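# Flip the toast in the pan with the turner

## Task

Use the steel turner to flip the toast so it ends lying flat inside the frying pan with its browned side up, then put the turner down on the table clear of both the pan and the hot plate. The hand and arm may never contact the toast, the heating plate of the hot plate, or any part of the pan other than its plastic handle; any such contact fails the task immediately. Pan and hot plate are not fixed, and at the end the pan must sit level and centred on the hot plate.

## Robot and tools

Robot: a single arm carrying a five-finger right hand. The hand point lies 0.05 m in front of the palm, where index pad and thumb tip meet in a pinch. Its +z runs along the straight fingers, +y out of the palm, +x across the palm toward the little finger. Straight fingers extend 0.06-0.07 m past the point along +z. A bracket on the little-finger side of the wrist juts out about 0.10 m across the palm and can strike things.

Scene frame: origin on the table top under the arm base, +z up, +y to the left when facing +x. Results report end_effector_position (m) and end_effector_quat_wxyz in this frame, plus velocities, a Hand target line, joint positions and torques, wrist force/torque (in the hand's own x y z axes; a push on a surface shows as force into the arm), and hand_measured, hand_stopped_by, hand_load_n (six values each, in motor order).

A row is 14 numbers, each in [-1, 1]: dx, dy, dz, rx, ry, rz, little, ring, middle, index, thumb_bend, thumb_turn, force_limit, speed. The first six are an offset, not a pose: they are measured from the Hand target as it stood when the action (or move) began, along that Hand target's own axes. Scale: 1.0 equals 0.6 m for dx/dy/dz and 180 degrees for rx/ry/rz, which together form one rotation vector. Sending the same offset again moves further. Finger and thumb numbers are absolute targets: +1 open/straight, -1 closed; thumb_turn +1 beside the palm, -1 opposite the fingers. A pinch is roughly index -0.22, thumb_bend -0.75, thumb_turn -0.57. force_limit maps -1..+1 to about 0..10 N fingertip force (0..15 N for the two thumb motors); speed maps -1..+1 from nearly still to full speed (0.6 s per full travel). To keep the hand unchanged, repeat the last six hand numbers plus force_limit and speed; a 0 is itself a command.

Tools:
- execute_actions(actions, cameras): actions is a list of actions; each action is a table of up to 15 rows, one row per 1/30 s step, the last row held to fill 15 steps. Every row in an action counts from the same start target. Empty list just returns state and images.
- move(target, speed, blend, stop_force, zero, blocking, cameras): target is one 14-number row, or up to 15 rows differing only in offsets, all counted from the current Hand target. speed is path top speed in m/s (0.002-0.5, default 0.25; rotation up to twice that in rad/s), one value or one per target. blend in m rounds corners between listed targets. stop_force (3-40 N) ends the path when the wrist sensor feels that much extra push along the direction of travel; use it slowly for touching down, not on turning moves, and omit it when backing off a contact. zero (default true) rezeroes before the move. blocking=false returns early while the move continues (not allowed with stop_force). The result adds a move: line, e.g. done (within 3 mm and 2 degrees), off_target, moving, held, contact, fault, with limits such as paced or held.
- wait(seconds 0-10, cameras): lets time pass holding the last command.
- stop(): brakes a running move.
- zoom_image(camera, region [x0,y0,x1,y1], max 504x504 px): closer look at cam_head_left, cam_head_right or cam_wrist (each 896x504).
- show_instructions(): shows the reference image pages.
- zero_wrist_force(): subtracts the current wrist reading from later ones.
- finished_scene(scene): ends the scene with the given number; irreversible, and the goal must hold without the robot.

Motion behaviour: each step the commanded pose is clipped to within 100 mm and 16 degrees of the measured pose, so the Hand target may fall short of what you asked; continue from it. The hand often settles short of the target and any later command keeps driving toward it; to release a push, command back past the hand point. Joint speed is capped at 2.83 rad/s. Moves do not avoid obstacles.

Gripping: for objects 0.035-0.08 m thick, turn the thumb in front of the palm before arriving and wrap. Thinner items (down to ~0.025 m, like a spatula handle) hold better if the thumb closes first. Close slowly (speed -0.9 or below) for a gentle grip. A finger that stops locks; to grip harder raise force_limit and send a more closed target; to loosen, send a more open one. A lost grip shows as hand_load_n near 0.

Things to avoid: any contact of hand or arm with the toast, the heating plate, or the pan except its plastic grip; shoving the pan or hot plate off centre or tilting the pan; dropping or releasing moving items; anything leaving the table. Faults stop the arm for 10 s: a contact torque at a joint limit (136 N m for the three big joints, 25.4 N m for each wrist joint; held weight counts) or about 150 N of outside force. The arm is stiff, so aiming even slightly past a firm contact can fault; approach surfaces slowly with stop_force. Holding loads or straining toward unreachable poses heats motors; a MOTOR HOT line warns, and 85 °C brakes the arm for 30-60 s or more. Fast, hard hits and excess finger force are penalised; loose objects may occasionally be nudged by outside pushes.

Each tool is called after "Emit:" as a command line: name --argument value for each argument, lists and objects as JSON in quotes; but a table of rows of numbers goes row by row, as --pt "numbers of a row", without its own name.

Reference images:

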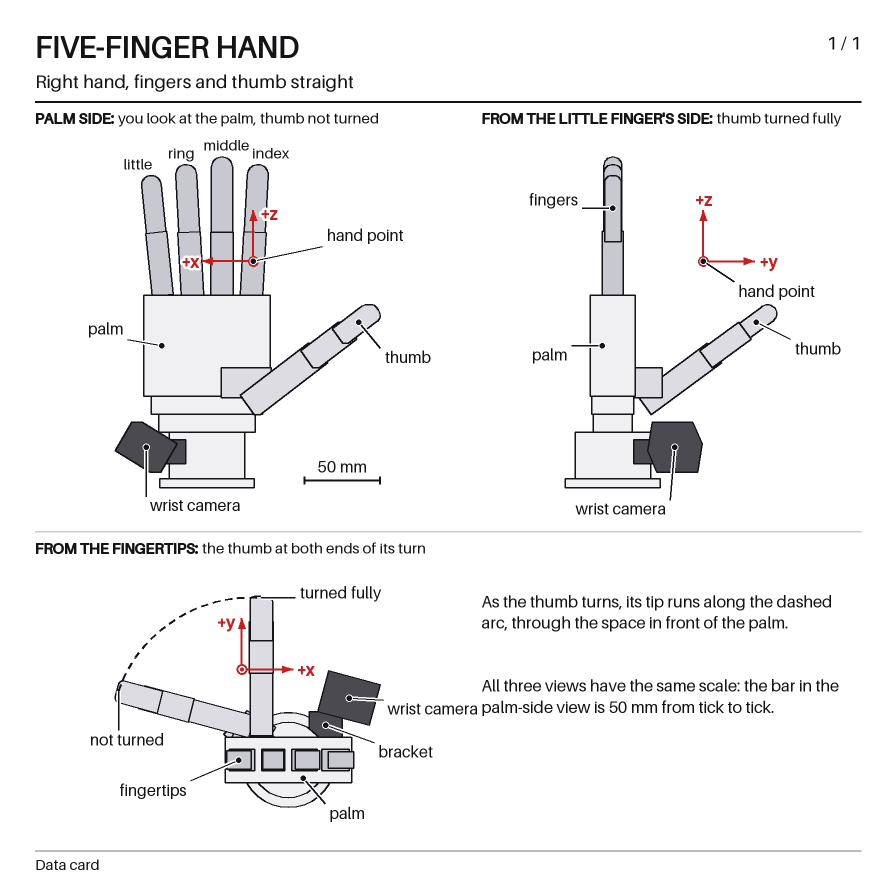

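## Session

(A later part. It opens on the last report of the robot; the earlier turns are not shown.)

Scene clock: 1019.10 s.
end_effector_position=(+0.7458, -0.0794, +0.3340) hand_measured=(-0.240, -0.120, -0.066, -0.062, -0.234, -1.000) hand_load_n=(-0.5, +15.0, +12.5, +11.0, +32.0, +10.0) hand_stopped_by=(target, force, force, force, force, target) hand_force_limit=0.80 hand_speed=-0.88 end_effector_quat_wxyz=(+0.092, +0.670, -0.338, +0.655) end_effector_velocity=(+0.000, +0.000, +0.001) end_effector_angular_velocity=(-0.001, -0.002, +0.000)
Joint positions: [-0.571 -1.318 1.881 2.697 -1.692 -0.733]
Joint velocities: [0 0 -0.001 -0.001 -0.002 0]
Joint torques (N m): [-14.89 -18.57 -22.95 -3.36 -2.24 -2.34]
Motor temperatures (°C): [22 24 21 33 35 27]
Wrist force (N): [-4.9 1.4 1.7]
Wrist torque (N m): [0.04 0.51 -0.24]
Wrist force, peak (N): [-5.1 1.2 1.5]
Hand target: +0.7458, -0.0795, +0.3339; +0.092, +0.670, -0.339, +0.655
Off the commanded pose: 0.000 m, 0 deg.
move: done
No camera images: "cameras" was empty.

Emit:
move --target '[-0.141,0.048,0.0192,0,0,0,-0.24,-0.14,-0.09,-0.085,-0.26,-1,0.8,-0.88]' --speed 0.015 --stop_force 3

Emit:
zoom_image --camera "cam_head_right" --region '[465, 220, 535, 290]'

Emit:
zoom_image --camera "cam_head_left" --region '[460, 220, 530, 290]'

Scene clock: 1025.57 s.
end_effector_position=(+0.7459, -0.0795, +0.2986) hand_measured=(-0.240, -0.120, -0.066, -0.062, -0.234, -1.000) hand_load_n=(+0.0, +16.5, +13.0, +11.0, +31.5, +9.5) hand_stopped_by=(target, force, force, force, force, target) hand_force_limit=0.80 hand_speed=-0.88 end_effector_quat_wxyz=(+0.092, +0.670, -0.339, +0.655) end_effector_velocity=(+0.000, +0.000, +0.001) end_effector_angular_velocity=(-0.001, +0.000, +0.000)
Joint positions: [-0.535 -1.258 1.895 2.623 -1.728 -0.728]
Joint velocities: [-0.001 0 -0.001 0 0 -0.001]
Joint torques (N m): [-21.31 -43.89 -22.61 -1.25 -0.66 -1.67]
Motor temperatures (°C): [22 24 21 33 35 27]
Wrist force (N): [-4.0 0.6 1.5]
Wrist torque (N m): [-0.06 0.39 -0.13]
Wrist force, peak (N): [-5.1 1.0 1.8]
Hand target: +0.7459, -0.0795, +0.2986; +0.092, +0.670, -0.339, +0.655
Off the commanded pose: 0.055 m, 0 deg.
move: contact
camera_calibration:
cam_wrist: T_world_to_cam=[[-0.581944, -0.8126, -0.0319602, 0.37286], [-0.525404, 0.405684, -0.747911, 0.647865], [0.620719, -0.418451, -0.663029, -0.184716], [0, 0, 0, 1]] pos_world=[0.672031, -0.0371368, 0.37399]

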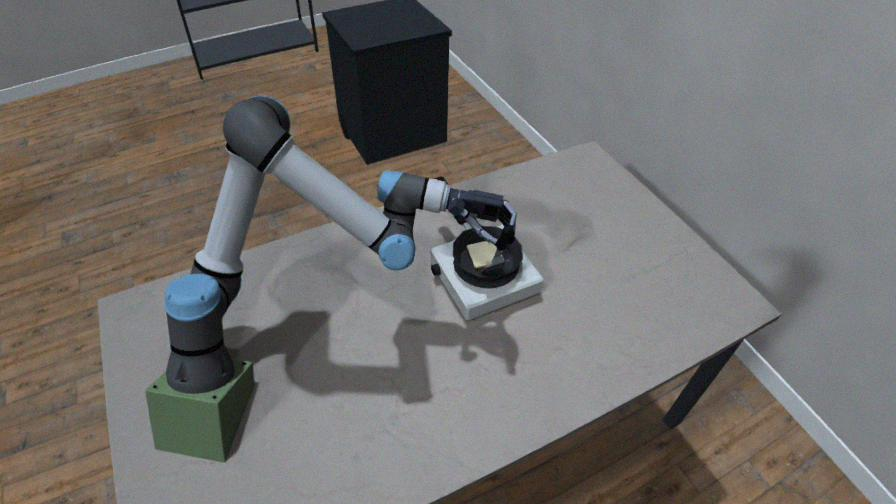

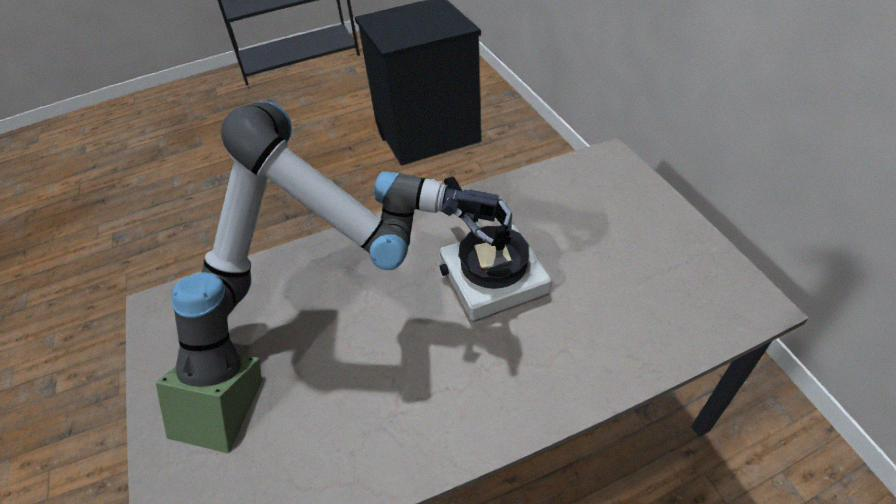

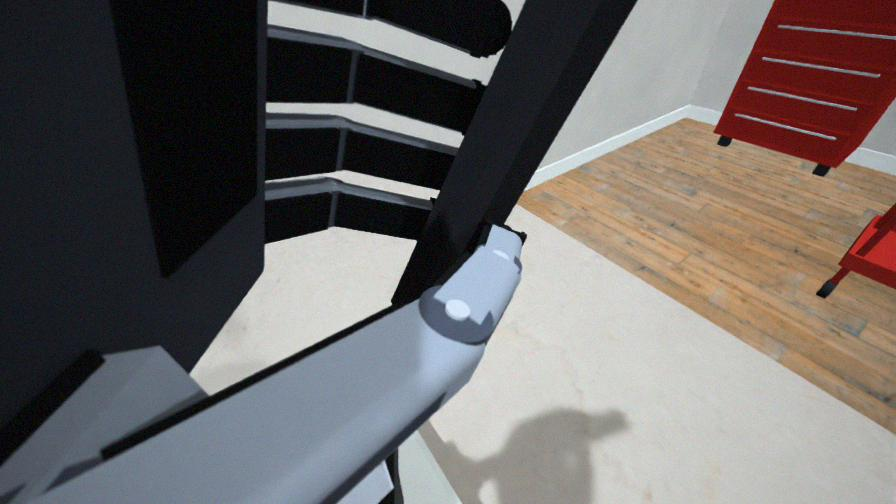

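Scaled by 7.200.

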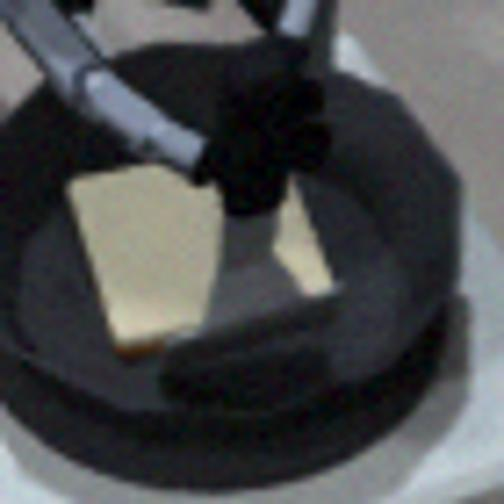

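Scaled by 7.200.

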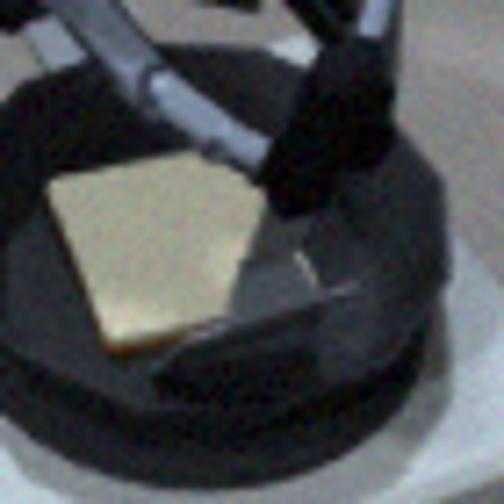

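Emit:
move --target '[0.0047,-0.0016,-0.0006,0,0,0,-0.24,-0.14,-0.09,-0.085,-0.26,-1,0.8,-0.88]' --speed 0.05 --cameras '[]'

Scene clock: 1034.47 s.
end_effector_position=(+0.7459, -0.0795, +0.3017) hand_measured=(-0.240, -0.120, -0.066, -0.062, -0.234, -1.000) hand_load_n=(+0.0, +15.0, +13.0, +11.0, +32.0, +10.0) hand_stopped_by=(target, force, force, force, force, target) hand_force_limit=0.80 hand_speed=-0.88 end_effector_quat_wxyz=(+0.092, +0.670, -0.339, +0.655) end_effector_velocity=(+0.000, +0.000, +0.000) end_effector_angular_velocity=(+0.000, +0.001, +0.000)
Joint positions: [-0.538 -1.264 1.894 2.629 -1.725 -0.729]
Joint velocities: [0 0 0.001 0 0 -0.001]
Joint torques (N m): [-15.86 -34.12 -21.5 -1.18 -0.17 -2.24]
Motor temperatures (°C): [22 24 21 33 35 27]
Wrist force (N): [-4.6 1.0 1.4]
Wrist torque (N m): [-0.03 0.47 -0.23]
Wrist force, peak (N): [-4.8 1.0 1.8]
Hand target: +0.7459, -0.0795, +0.3016; +0.092, +0.670, -0.339, +0.655
Off the commanded pose: 0.000 m, 0 deg.
move: done
No camera images: "cameras" was empty.

Emit:
move --target '[-0.0069,-0.0171,-0.0078,0,0,0,-0.24,-0.14,-0.09,-0.085,-0.26,-1,0.8,-0.88]' --speed 0.05 --cameras '[]'

Emit:
move --target '[-0.0783,0.0267,0.0107,0,0,0,-0.24,-0.14,-0.09,-0.085,-0.26,-1,0.8,-0.88]' --speed 0.012 --stop_force 3

Emit:
zoom_image --camera "cam_head_right" --region '[465, 220, 535, 290]'

Emit:
zoom_image --camera "cam_head_left" --region '[460, 220, 530, 290]'

Scene clock: 1039.40 s.
end_effector_position=(+0.7483, -0.0677, +0.3017) hand_measured=(-0.240, -0.120, -0.066, -0.062, -0.234, -1.000) hand_load_n=(+0.0, +15.5, +12.5, +11.5, +32.0, +10.0) hand_stopped_by=(target, force, force, force, force, target) hand_force_limit=0.80 hand_speed=-0.88 end_effector_quat_wxyz=(+0.092, +0.670, -0.339, +0.655) end_effector_velocity=(+0.000, -0.001, +0.001) end_effector_angular_velocity=(+0.001, -0.002, +0.001)
Joint positions: [-0.515 -1.27 1.886 2.644 -1.748 -0.726]
Joint velocities: [-0.003 0 0 -0.002 0.004 0.001]
Joint torques (N m): [-20.24 -32.4 -10.51 -3.29 0.5 1.48]
Motor temperatures (°C): [22 24 21 33 35 27]
Wrist force (N): [-4.5 1.2 1.6]
Wrist torque (N m): [-0.02 0.43 -0.20]
Wrist force, peak (N): [-5.0 1.1 1.4]
Hand target: +0.7483, -0.0678, +0.3016; +0.092, +0.670, -0.339, +0.655
Off the commanded pose: 0.000 m, 0 deg.
move: done
No camera images: "cameras" was empty.

Scene clock: 1040.77 s.
end_effector_position=(+0.7483, -0.0678, +0.2986) hand_measured=(-0.240, -0.120, -0.066, -0.062, -0.234, -1.000) hand_load_n=(+0.0, +16.5, +13.0, +11.0, +31.5, +9.5) hand_stopped_by=(target, force, force, force, force, target) hand_force_limit=0.80 hand_speed=-0.88 end_effector_quat_wxyz=(+0.092, +0.670, -0.339, +0.655) end_effector_velocity=(+0.000, +0.000, +0.000) end_effector_angular_velocity=(-0.001, +0.000, +0.001)
Joint positions: [-0.512 -1.265 1.887 2.637 -1.751 -0.726]
Joint velocities: [0.001 0 0 0 0 -0.001]
Joint torques (N m): [-20.97 -43.52 -21.52 0.6 0.57 -1.87]
Motor temperatures (°C): [22 24 21 33 35 27]
Wrist force (N): [-4.0 0.7 1.5]
Wrist torque (N m): [-0.04 0.38 -0.10]
Wrist force, peak (N): [-4.7 1.1 1.7]
Hand target: +0.7483, -0.0678, +0.2986; +0.092, +0.670, -0.339, +0.655
Off the commanded pose: 0.047 m, 0 deg.
move: contact
camera_calibration:
cam_wrist: T_world_to_cam=[[-0.58196, -0.812587, -0.0320115, 0.383855], [-0.525245, 0.40564, -0.748047, 0.644266], [0.620838, -0.418519, -0.662874, -0.181491], [0, 0, 0, 1]] pos_world=[0.674463, -0.0253822, 0.373923]

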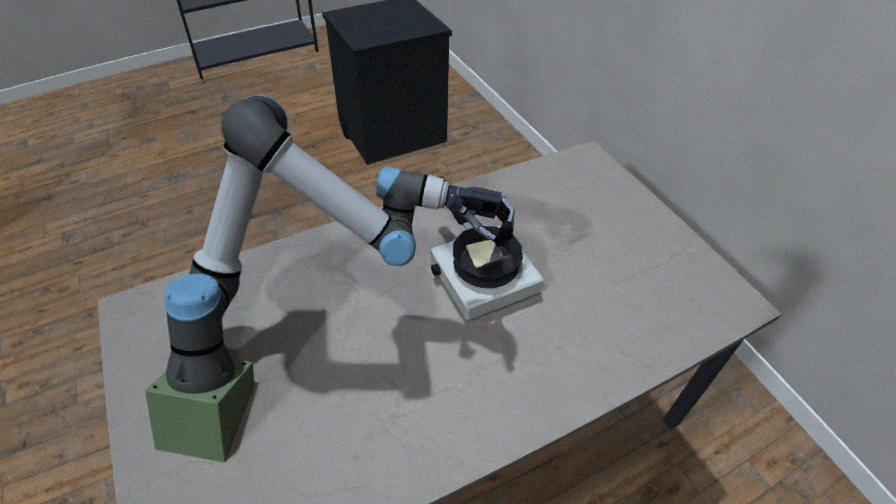

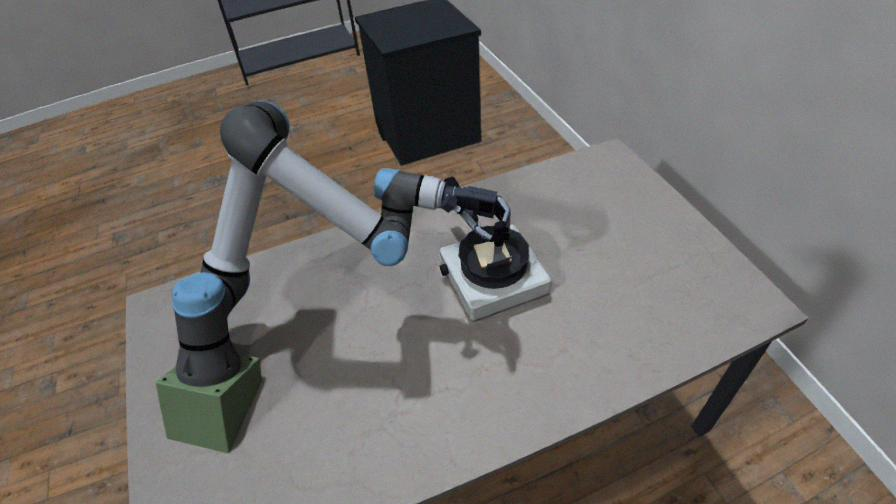

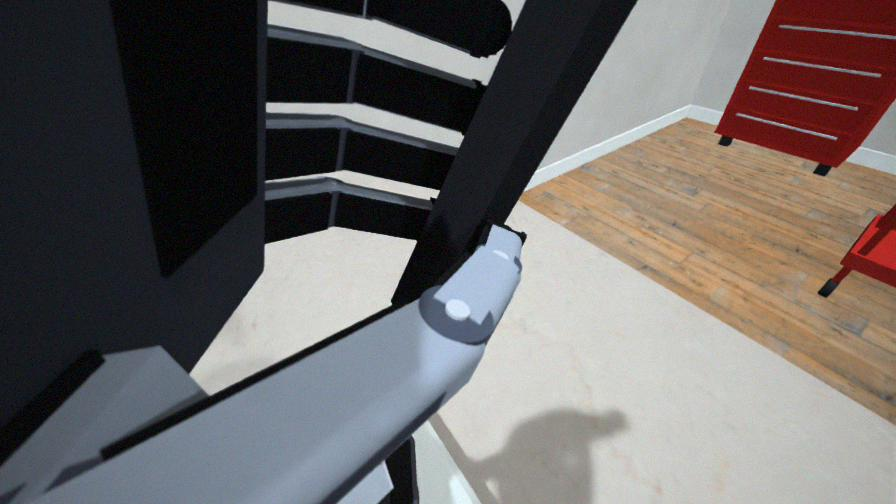

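Scaled by 7.200.

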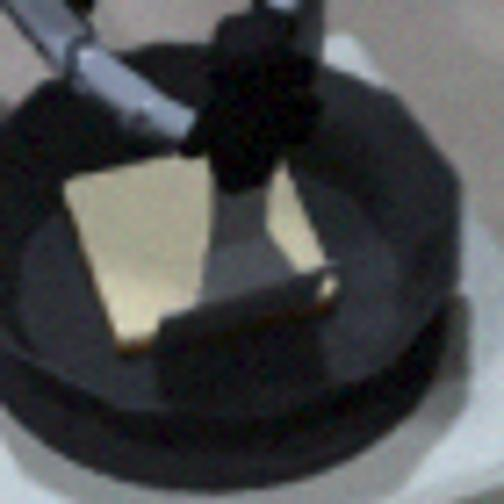

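Scaled by 7.200.

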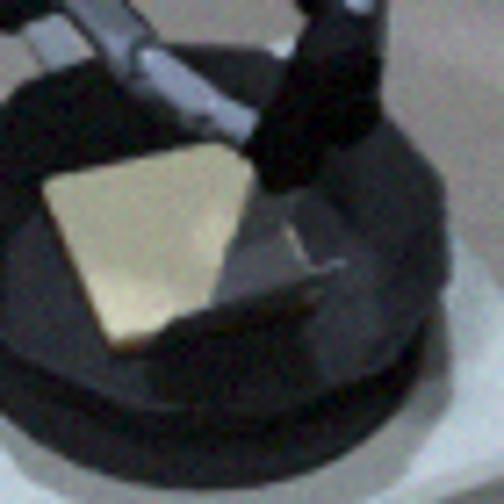

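Emit:
move --target '[0.0140,0.0082,0.0172,-0.0366,-0.0132,-0.0031,-0.24,-0.14,-0.09,-0.085,-0.26,-1,0.8,-0.88]' --speed 0.05 --cameras '[]'

Emit:
move --target '[-0.040,0.0127,0.0068,0,0,0,-0.24,-0.14,-0.09,-0.085,-0.26,-1,0.8,-0.88]' --speed 0.012 --stop_force 3

Emit:
zoom_image --camera "cam_head_right" --region '[465, 220, 535, 290]'

Emit:
zoom_image --camera "cam_head_left" --region '[460, 220, 530, 290]'

Scene clock: 1048.70 s.
end_effector_position=(+0.7531, -0.0801, +0.3037) hand_measured=(-0.240, -0.120, -0.066, -0.062, -0.234, -1.000) hand_load_n=(+0.0, +15.0, +13.0, +11.5, +32.0, +10.0) hand_stopped_by=(target, force, force, force, force, target) hand_force_limit=0.80 hand_speed=-0.88 end_effector_quat_wxyz=(+0.126, +0.678, -0.374, +0.620) end_effector_velocity=(+0.000, +0.000, -0.001) end_effector_angular_velocity=(+0.002, +0.002, +0.000)
Joint positions: [-0.515 -1.279 1.819 2.836 -1.793 -0.713]
Joint velocities: [-0.001 0 0.002 0 0.002 0]
Joint torques (N m): [-17.81 -37.17 -10.18 -4.62 0.68 0.09]
Motor temperatures (°C): [22 24 21 33 35 27]
Wrist force (N): [-4.2 0.5 2.6]
Wrist torque (N m): [-0.13 0.39 -0.17]
Wrist force, peak (N): [-4.7 1.2 1.9]
Hand target: +0.7531, -0.0801, +0.3036; +0.126, +0.678, -0.374, +0.620
Off the commanded pose: 0.000 m, 0 deg.
move: done
No camera images: "cameras" was empty.

Scene clock: 1050.37 s.
end_effector_position=(+0.7529, -0.0799, +0.2965) hand_measured=(-0.240, -0.120, -0.066, -0.062, -0.234, -1.000) hand_load_n=(+0.0, +17.0, +13.0, +11.0, +31.5, +9.5) hand_stopped_by=(target, force, force, force, force, target) hand_force_limit=0.80 hand_speed=-0.88 end_effector_quat_wxyz=(+0.126, +0.678, -0.374, +0.620) end_effector_velocity=(+0.000, +0.000, +0.000) end_effector_angular_velocity=(-0.001, +0.002, +0.000)
Joint positions: [-0.508 -1.268 1.823 2.822 -1.8 -0.711]
Joint velocities: [0.001 0 0.001 0 -0.001 -0.002]
Joint torques (N m): [-21.3 -44.23 -23.59 0.39 0.58 -1.94]
Motor temperatures (°C): [22 24 21 33 35 27]
Wrist force (N): [-3.6 0.4 2.2]
Wrist torque (N m): [-0.08 0.32 -0.07]
Wrist force, peak (N): [-4.5 0.9 2.4]
Hand target: +0.7529, -0.0799, +0.2965; +0.126, +0.678, -0.374, +0.620
Off the commanded pose: 0.018 m, 0 deg.
move: contact
camera_calibration:
cam_wrist: T_world_to_cam=[[-0.656657, -0.754168, -0.00569325, 0.429682], [-0.538383, 0.474032, -0.696734, 0.650201], [0.528153, -0.45445, -0.717307, -0.107761], [0, 0, 0, 1]] pos_world=[0.689125, -0.0331359, 0.378165]

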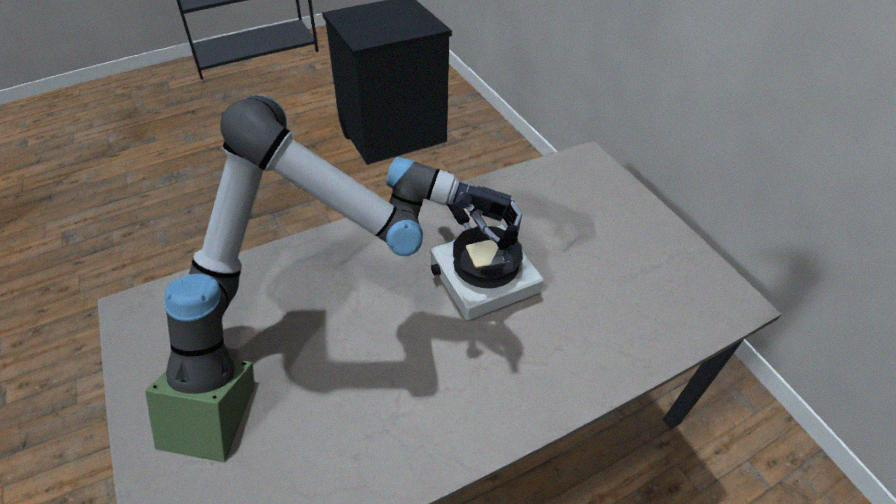

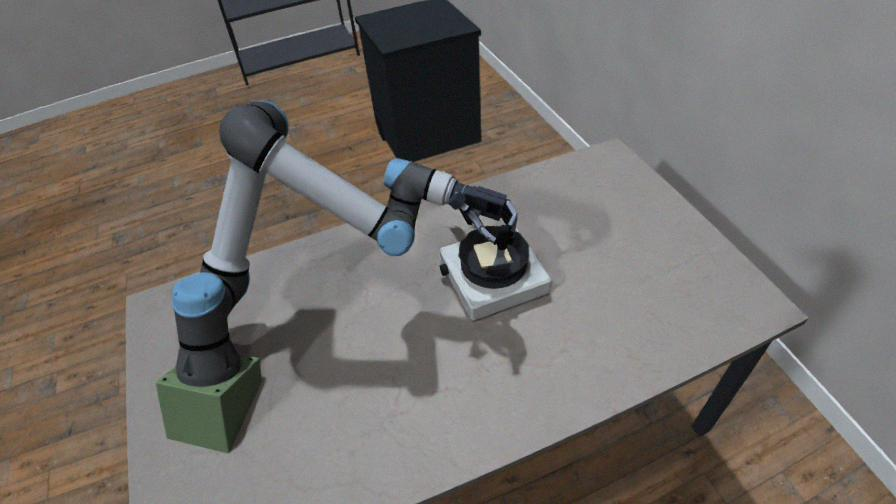

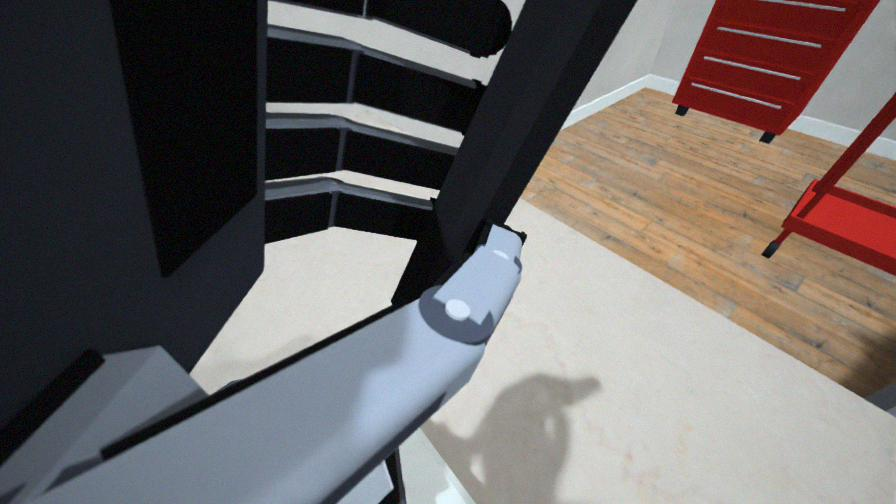

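Scaled by 7.200.

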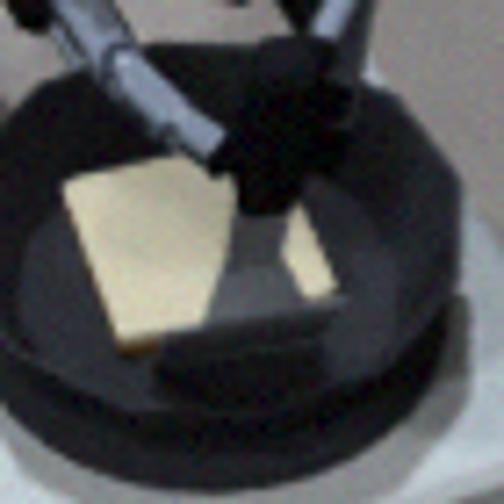

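Scaled by 7.200.

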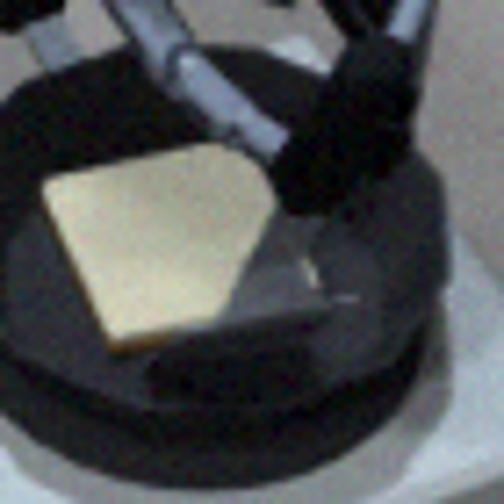

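Emit:
move --target '[-0.0333,0.1118,0.0665,0,-0.0623,0.1048,-0.24,-0.14,-0.09,-0.085,-0.26,-1,0.8,-0.88]' --speed 0.06

Emit:
zoom_image --camera "cam_head_right" --region '[465, 220, 535, 290]'

Emit:
zoom_image --camera "cam_head_left" --region '[460, 220, 530, 290]'

Scene clock: 1062.20 s.
end_effector_position=(+0.7391, -0.1446, +0.2500) hand_measured=(-0.240, -0.120, -0.066, -0.062, -0.234, -1.000) hand_load_n=(+0.0, +14.5, +12.5, +11.5, +32.0, +10.5) hand_stopped_by=(target, force, force, force, force, target) hand_force_limit=0.80 hand_speed=-0.88 end_effector_quat_wxyz=(-0.014, +0.665, -0.491, +0.563) end_effector_velocity=(+0.000, +0.000, +0.001) end_effector_angular_velocity=(-0.006, +0.002, +0.001)
Joint positions: [-0.711 -1.223 1.885 2.817 -1.44 -0.433]
Joint velocities: [0.001 -0.001 0 0 -0.004 -0.006]
Joint torques (N m): [-9.44 -40.21 -17.85 -3.21 -2.28 -2.23]
Motor temperatures (°C): [22 24 21 33 35 27]
Wrist force (N): [-3.6 2.1 2.7]
Wrist torque (N m): [0.03 0.37 -0.22]
Wrist force, peak (N): [-4.4 1.8 2.2]
Hand target: +0.7391, -0.1445, +0.2501; -0.014, +0.665, -0.490, +0.563
Off the commanded pose: 0.000 m, 0 deg.
move: done
camera_calibration:
cam_wrist: T_world_to_cam=[[-0.650474, -0.684825, -0.328479, 0.457714], [-0.487725, 0.708146, -0.510543, 0.590884], [0.582243, -0.171887, -0.794637, -0.142973], [0, 0, 0, 1]] pos_world=[0.669165, -0.129553, 0.33841]

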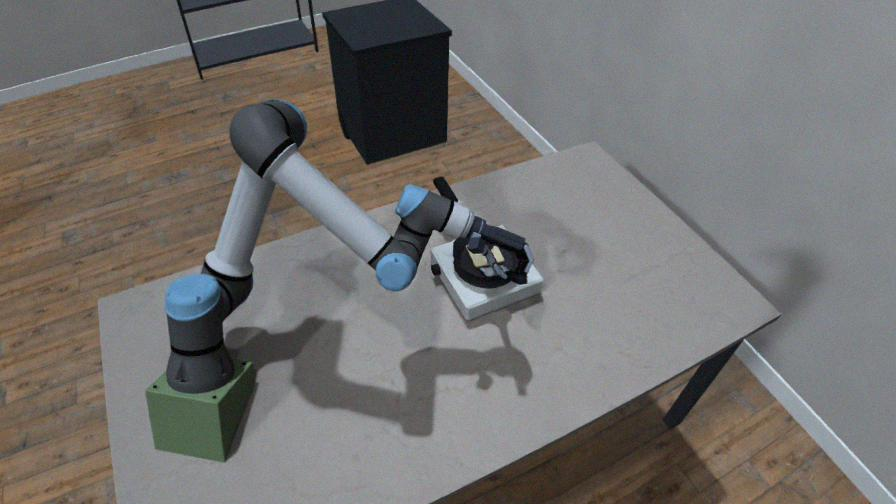

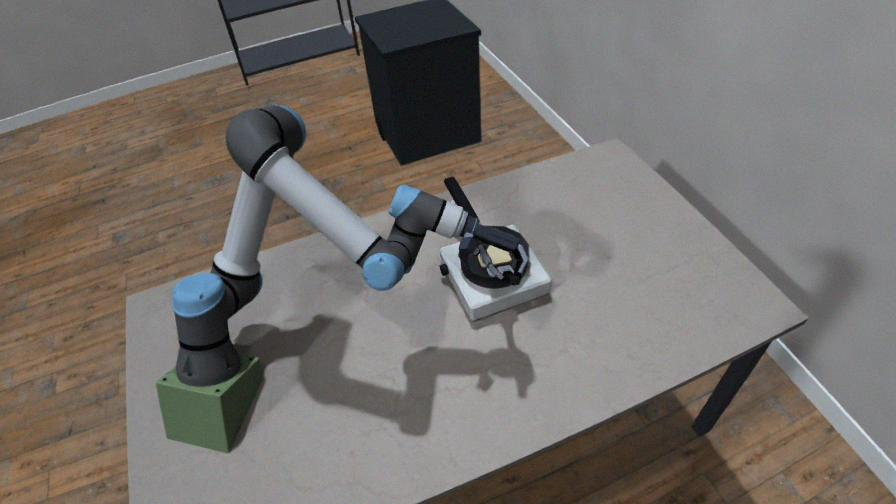

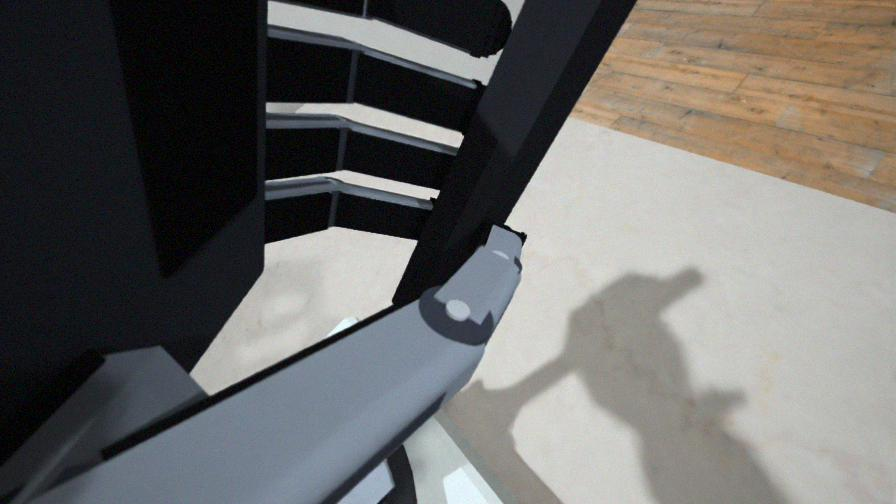

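Scaled by 7.200.

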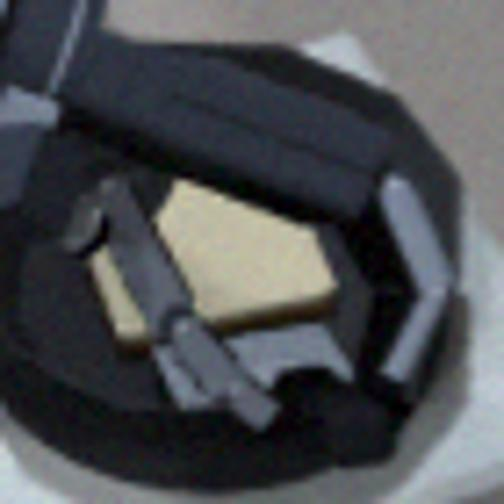

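Scaled by 7.200.

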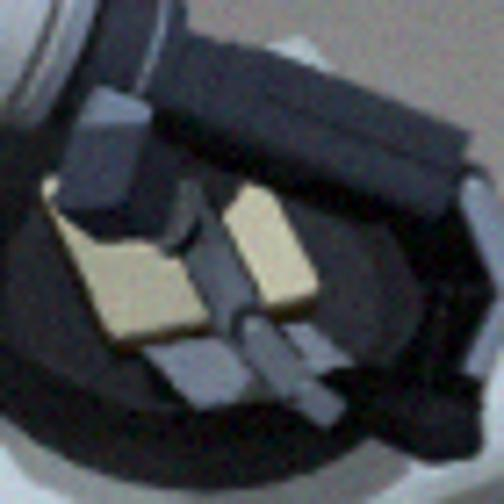

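Emit:
move --target '[-0.0184,0.0143,0.0091,0,0,0,-0.24,-0.14,-0.09,-0.085,-0.26,-1,0.8,-0.88]' --speed 0.01 --stop_force 3 --cameras '[]'

Scene clock: 1067.83 s.
end_effector_position=(+0.7391, -0.1445, +0.2431) hand_measured=(-0.240, -0.120, -0.066, -0.062, -0.234, -1.000) hand_load_n=(+0.0, +18.5, +13.5, +11.0, +30.5, +9.0) hand_stopped_by=(target, force, force, force, force, target) hand_force_limit=0.80 hand_speed=-0.88 end_effector_quat_wxyz=(-0.014, +0.665, -0.490, +0.563) end_effector_velocity=(+0.000, +0.000, -0.001) end_effector_angular_velocity=(+0.001, +0.001, -0.001)
Joint positions: [-0.705 -1.212 1.888 2.803 -1.447 -0.431]
Joint velocities: [0 0 0.001 0.001 0 0.001]
Joint torques (N m): [-22.37 -41.85 -22.19 0.48 0.86 -2.17]
Motor temperatures (°C): [22 24 21 33 35 27]
Wrist force (N): [-2.6 0.6 1.7]
Wrist torque (N m): [-0.03 0.18 0.08]
Wrist force, peak (N): [-3.8 2.0 2.9]
Hand target: +0.7391, -0.1445, +0.2431; -0.014, +0.665, -0.490, +0.563
Off the commanded pose: 0.008 m, 0 deg.
move: contact
No camera images: "cameras" was empty.

Emit:
move --target '[-0.0169,-0.0164,-0.0084,0,0,0,-0.24,-0.14,-0.09,-0.085,-0.26,-1,0.8,-0.88]' --speed 0.02 --stop_force 8

Emit:
zoom_image --camera "cam_head_right" --region '[465, 220, 535, 290]'

Emit:
zoom_image --camera "cam_head_left" --region '[460, 220, 530, 290]'

Scene clock: 1073.77 s.
end_effector_position=(+0.7427, -0.1299, +0.2432) hand_measured=(-0.240, -0.120, -0.066, -0.062, -0.234, -1.000) hand_load_n=(+0.0, +19.5, +13.5, +9.5, +31.5, +8.0) hand_stopped_by=(target, force, force, force, force, target) hand_force_limit=0.80 hand_speed=-0.88 end_effector_quat_wxyz=(-0.014, +0.665, -0.490, +0.563) end_effector_velocity=(+0.000, +0.000, +0.001) end_effector_angular_velocity=(-0.002, +0.000, +0.000)
Joint positions: [-0.679 -1.224 1.885 2.817 -1.471 -0.422]
Joint velocities: [0 0 0 0 -0.001 -0.001]
Joint torques (N m): [-22.14 -18.98 -9.72 -4.29 0.5 -2.05]
Motor temperatures (°C): [22 24 21 33 35 27]
Wrist force (N): [-2.8 0.9 1.7]
Wrist torque (N m): [0.00 0.24 -0.02]
Wrist force, peak (N): [-3.2 1.1 1.9]
Hand target: +0.7427, -0.1299, +0.2432; -0.014, +0.665, -0.490, +0.563
Off the commanded pose: 0.000 m, 0 deg.
move: done
camera_calibration:
cam_wrist: T_world_to_cam=[[-0.65027, -0.685041, -0.328432, 0.467722], [-0.487845, 0.707938, -0.510717, 0.578871], [0.582371, -0.17188, -0.794544, -0.148123], [0, 0, 0, 1]] pos_world=[0.672808, -0.114855, 0.331563]

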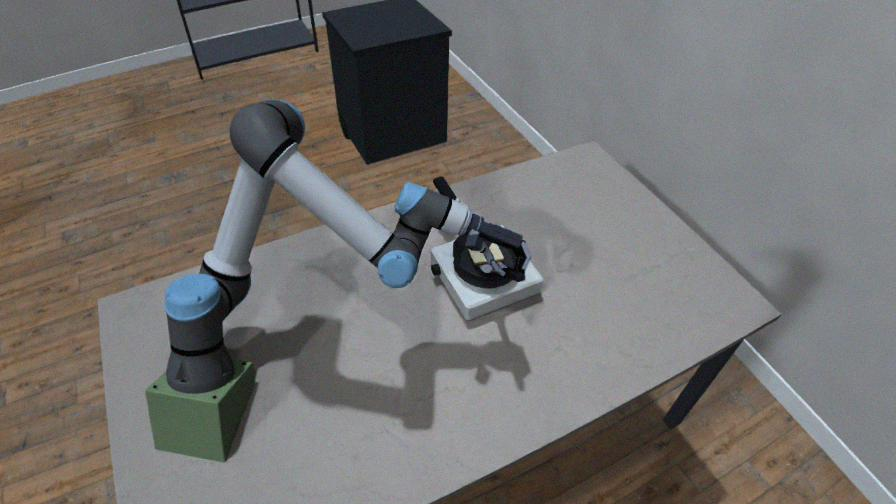

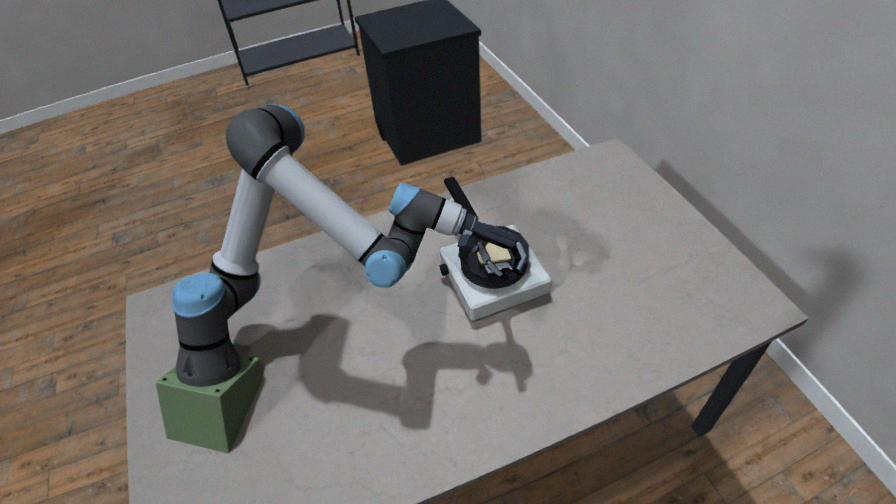

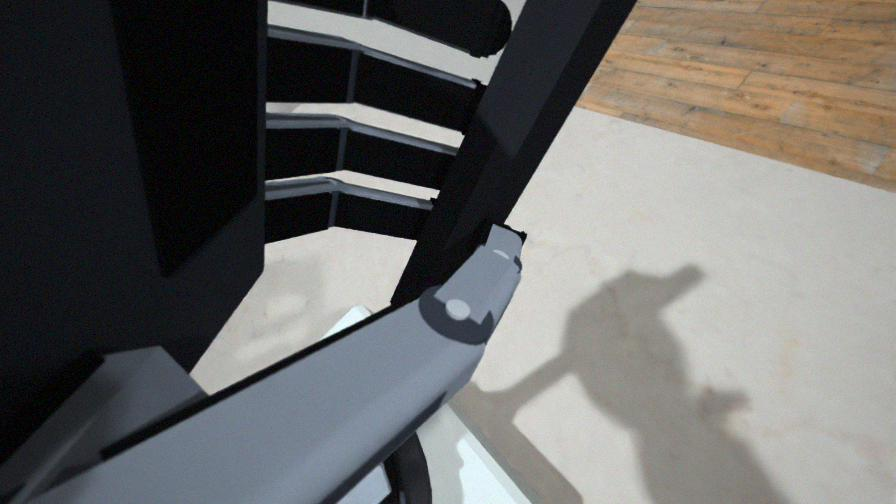

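Scaled by 7.200.

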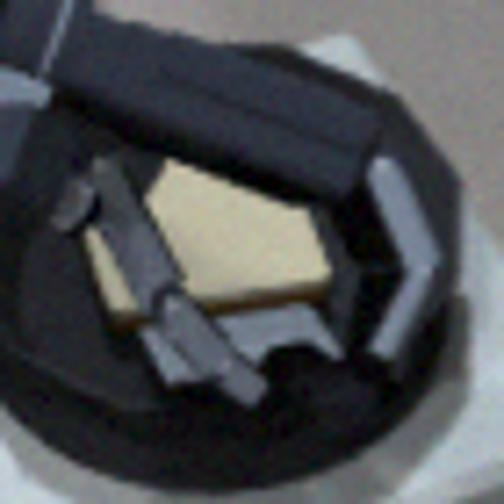

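Scaled by 7.200.

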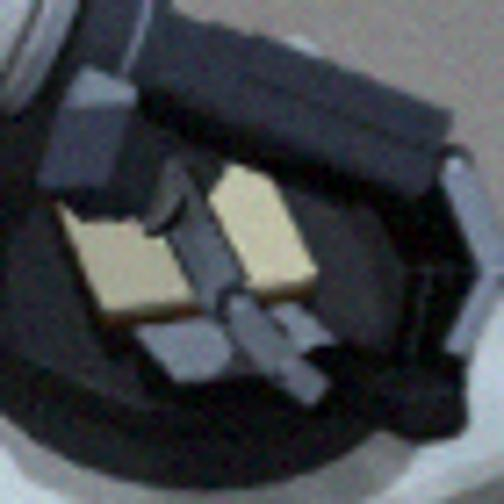

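Emit:
move --target '[-0.0169,-0.0164,-0.0084,0,0,0,-0.24,-0.14,-0.09,-0.085,-0.26,-1,0.8,-0.88]' --speed 0.02 --stop_force 8 --cameras '["cam_head_left","cam_head_right"]'

Emit:
zoom_image --camera "cam_head_right" --region '[465, 220, 535, 290]'

Emit:
zoom_image --camera "cam_head_left" --region '[460, 220, 530, 290]'

Scene clock: 1080.50 s.
end_effector_position=(+0.7463, -0.1153, +0.2432) hand_measured=(-0.240, -0.120, -0.066, -0.062, -0.234, -1.000) hand_load_n=(+0.0, +19.5, +13.5, +9.5, +31.5, +8.0) hand_stopped_by=(target, force, force, force, force, target) hand_force_limit=0.80 hand_speed=-0.88 end_effector_quat_wxyz=(-0.014, +0.665, -0.490, +0.563) end_effector_velocity=(+0.000, +0.000, +0.001) end_effector_angular_velocity=(+0.000, -0.002, +0.000)
Joint positions: [-0.652 -1.235 1.88 2.833 -1.496 -0.414]
Joint velocities: [0 0 -0.001 -0.001 -0.001 0.001]
Joint torques (N m): [-22.46 -19.32 -10.02 -4.13 0.45 -2.13]
Motor temperatures (°C): [22 24 21 33 35 27]
Wrist force (N): [-3.1 0.8 1.6]
Wrist torque (N m): [0.01 0.29 -0.04]
Wrist force, peak (N): [-3.3 1.2 1.6]
Hand target: +0.7463, -0.1153, +0.2432; -0.014, +0.665, -0.490, +0.563
Off the commanded pose: 0.000 m, 0 deg.
move: done
Images, in order (width x height): cam_head_left 896x504, cam_head_right 896x504.

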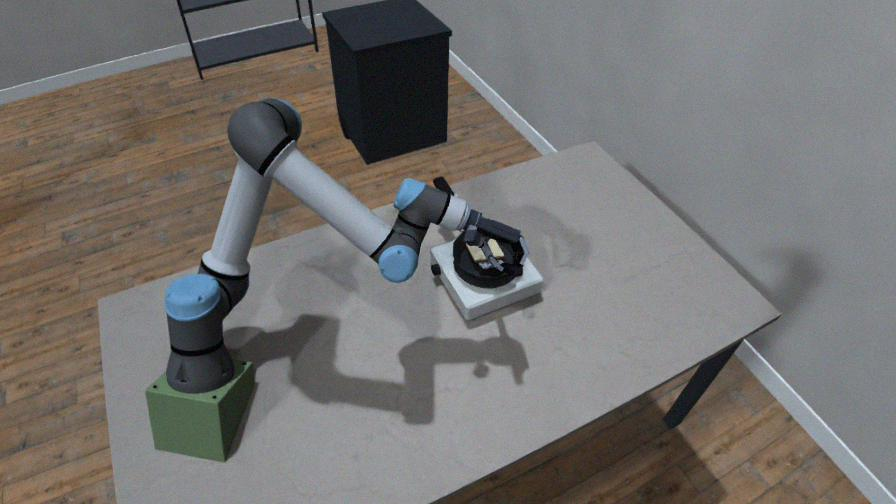

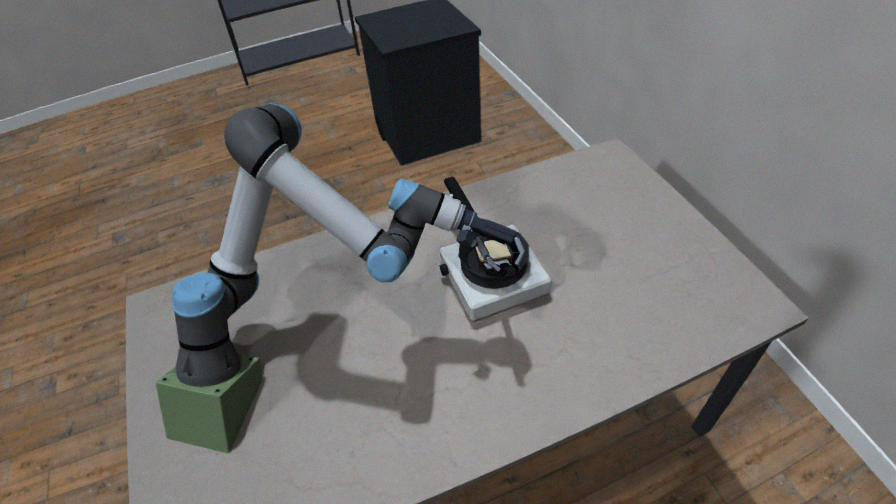

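Scaled by 7.200.

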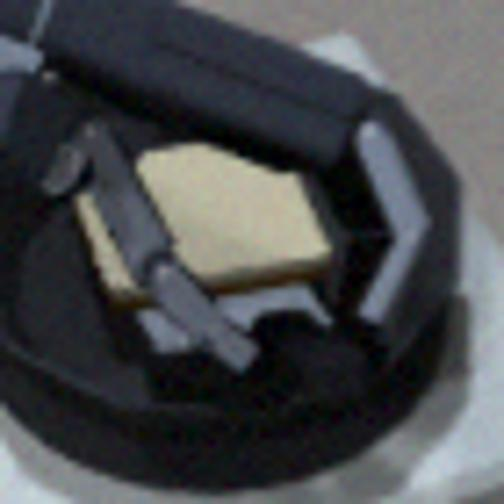

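Scaled by 7.200.

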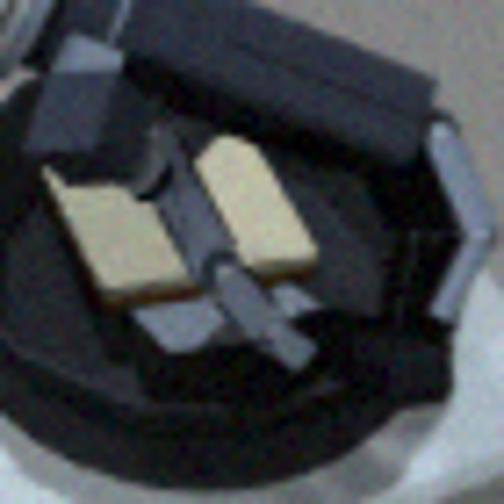

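Emit:
move --target '[-0.0225,-0.0219,-0.0112,0,0,0,-0.24,-0.14,-0.09,-0.085,-0.26,-1,0.8,-0.88]' --speed 0.02 --stop_force 8 --cameras '["cam_head_left","cam_head_right"]'

Emit:
zoom_image --camera "cam_head_right" --region '[465, 220, 535, 290]'

Emit:
zoom_image --camera "cam_head_left" --region '[460, 220, 530, 290]'

Scene clock: 1085.63 s.
end_effector_position=(+0.7511, -0.0959, +0.2432) hand_measured=(-0.240, -0.120, -0.066, -0.062, -0.234, -1.000) hand_load_n=(+0.0, +19.5, +13.5, +9.5, +31.5, +8.0) hand_stopped_by=(target, force, force, force, force, target) hand_force_limit=0.80 hand_speed=-0.88 end_effector_quat_wxyz=(-0.014, +0.665, -0.490, +0.563) end_effector_velocity=(+0.000, +0.000, +0.000) end_effector_angular_velocity=(-0.001, +0.000, +0.000)
Joint positions: [-0.617 -1.249 1.871 2.854 -1.529 -0.402]
Joint velocities: [0 0 0 -0.001 0 -0.001]
Joint torques (N m): [-21.96 -19.46 -9.47 -4.21 0.57 -2.02]
Motor temperatures (°C): [22 24 21 33 35 27]
Wrist force (N): [-3.4 1.4 1.5]
Wrist torque (N m): [0.11 0.28 -0.02]
Wrist force, peak (N): [-3.7 1.2 1.5]
Hand target: +0.7511, -0.0959, +0.2432; -0.014, +0.665, -0.490, +0.563
Off the commanded pose: 0.000 m, 0 deg.
move: done
Images, in order (width x height): cam_head_left 896x504, cam_head_right 896x504.

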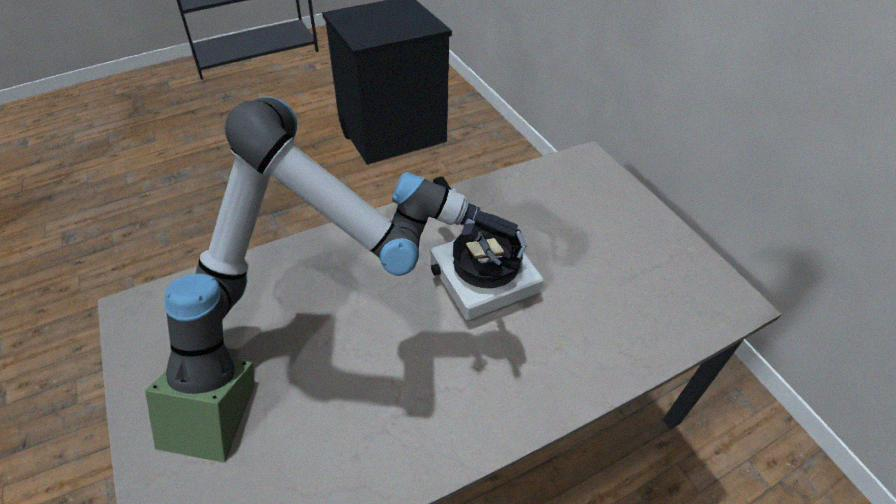

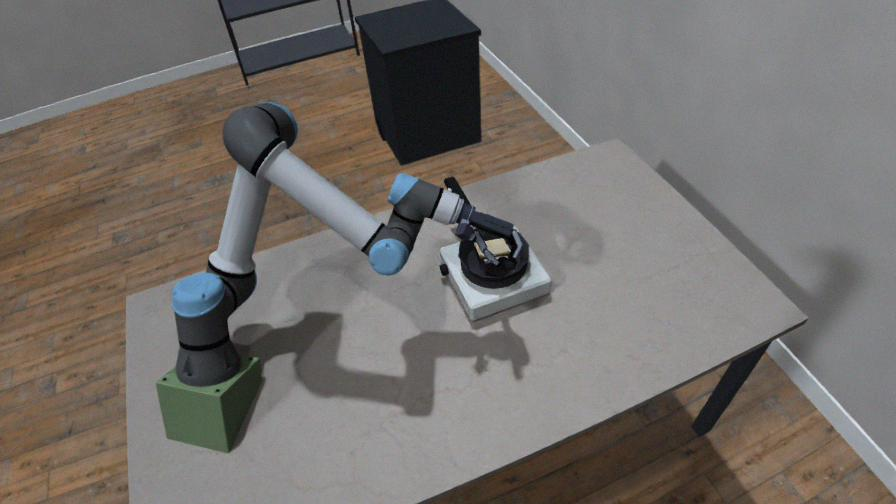

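Scaled by 7.200.

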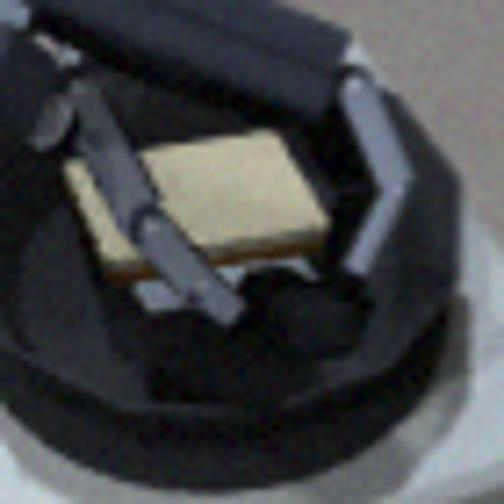

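Scaled by 7.200.

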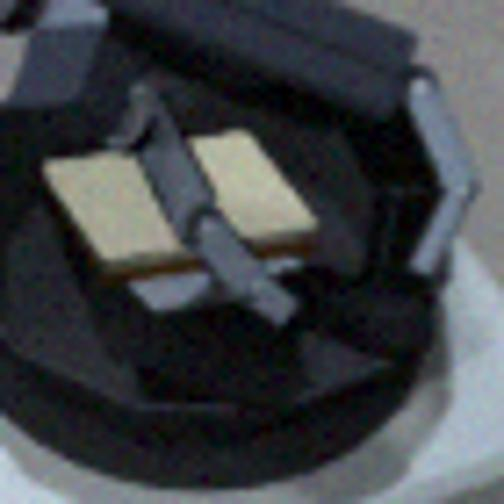

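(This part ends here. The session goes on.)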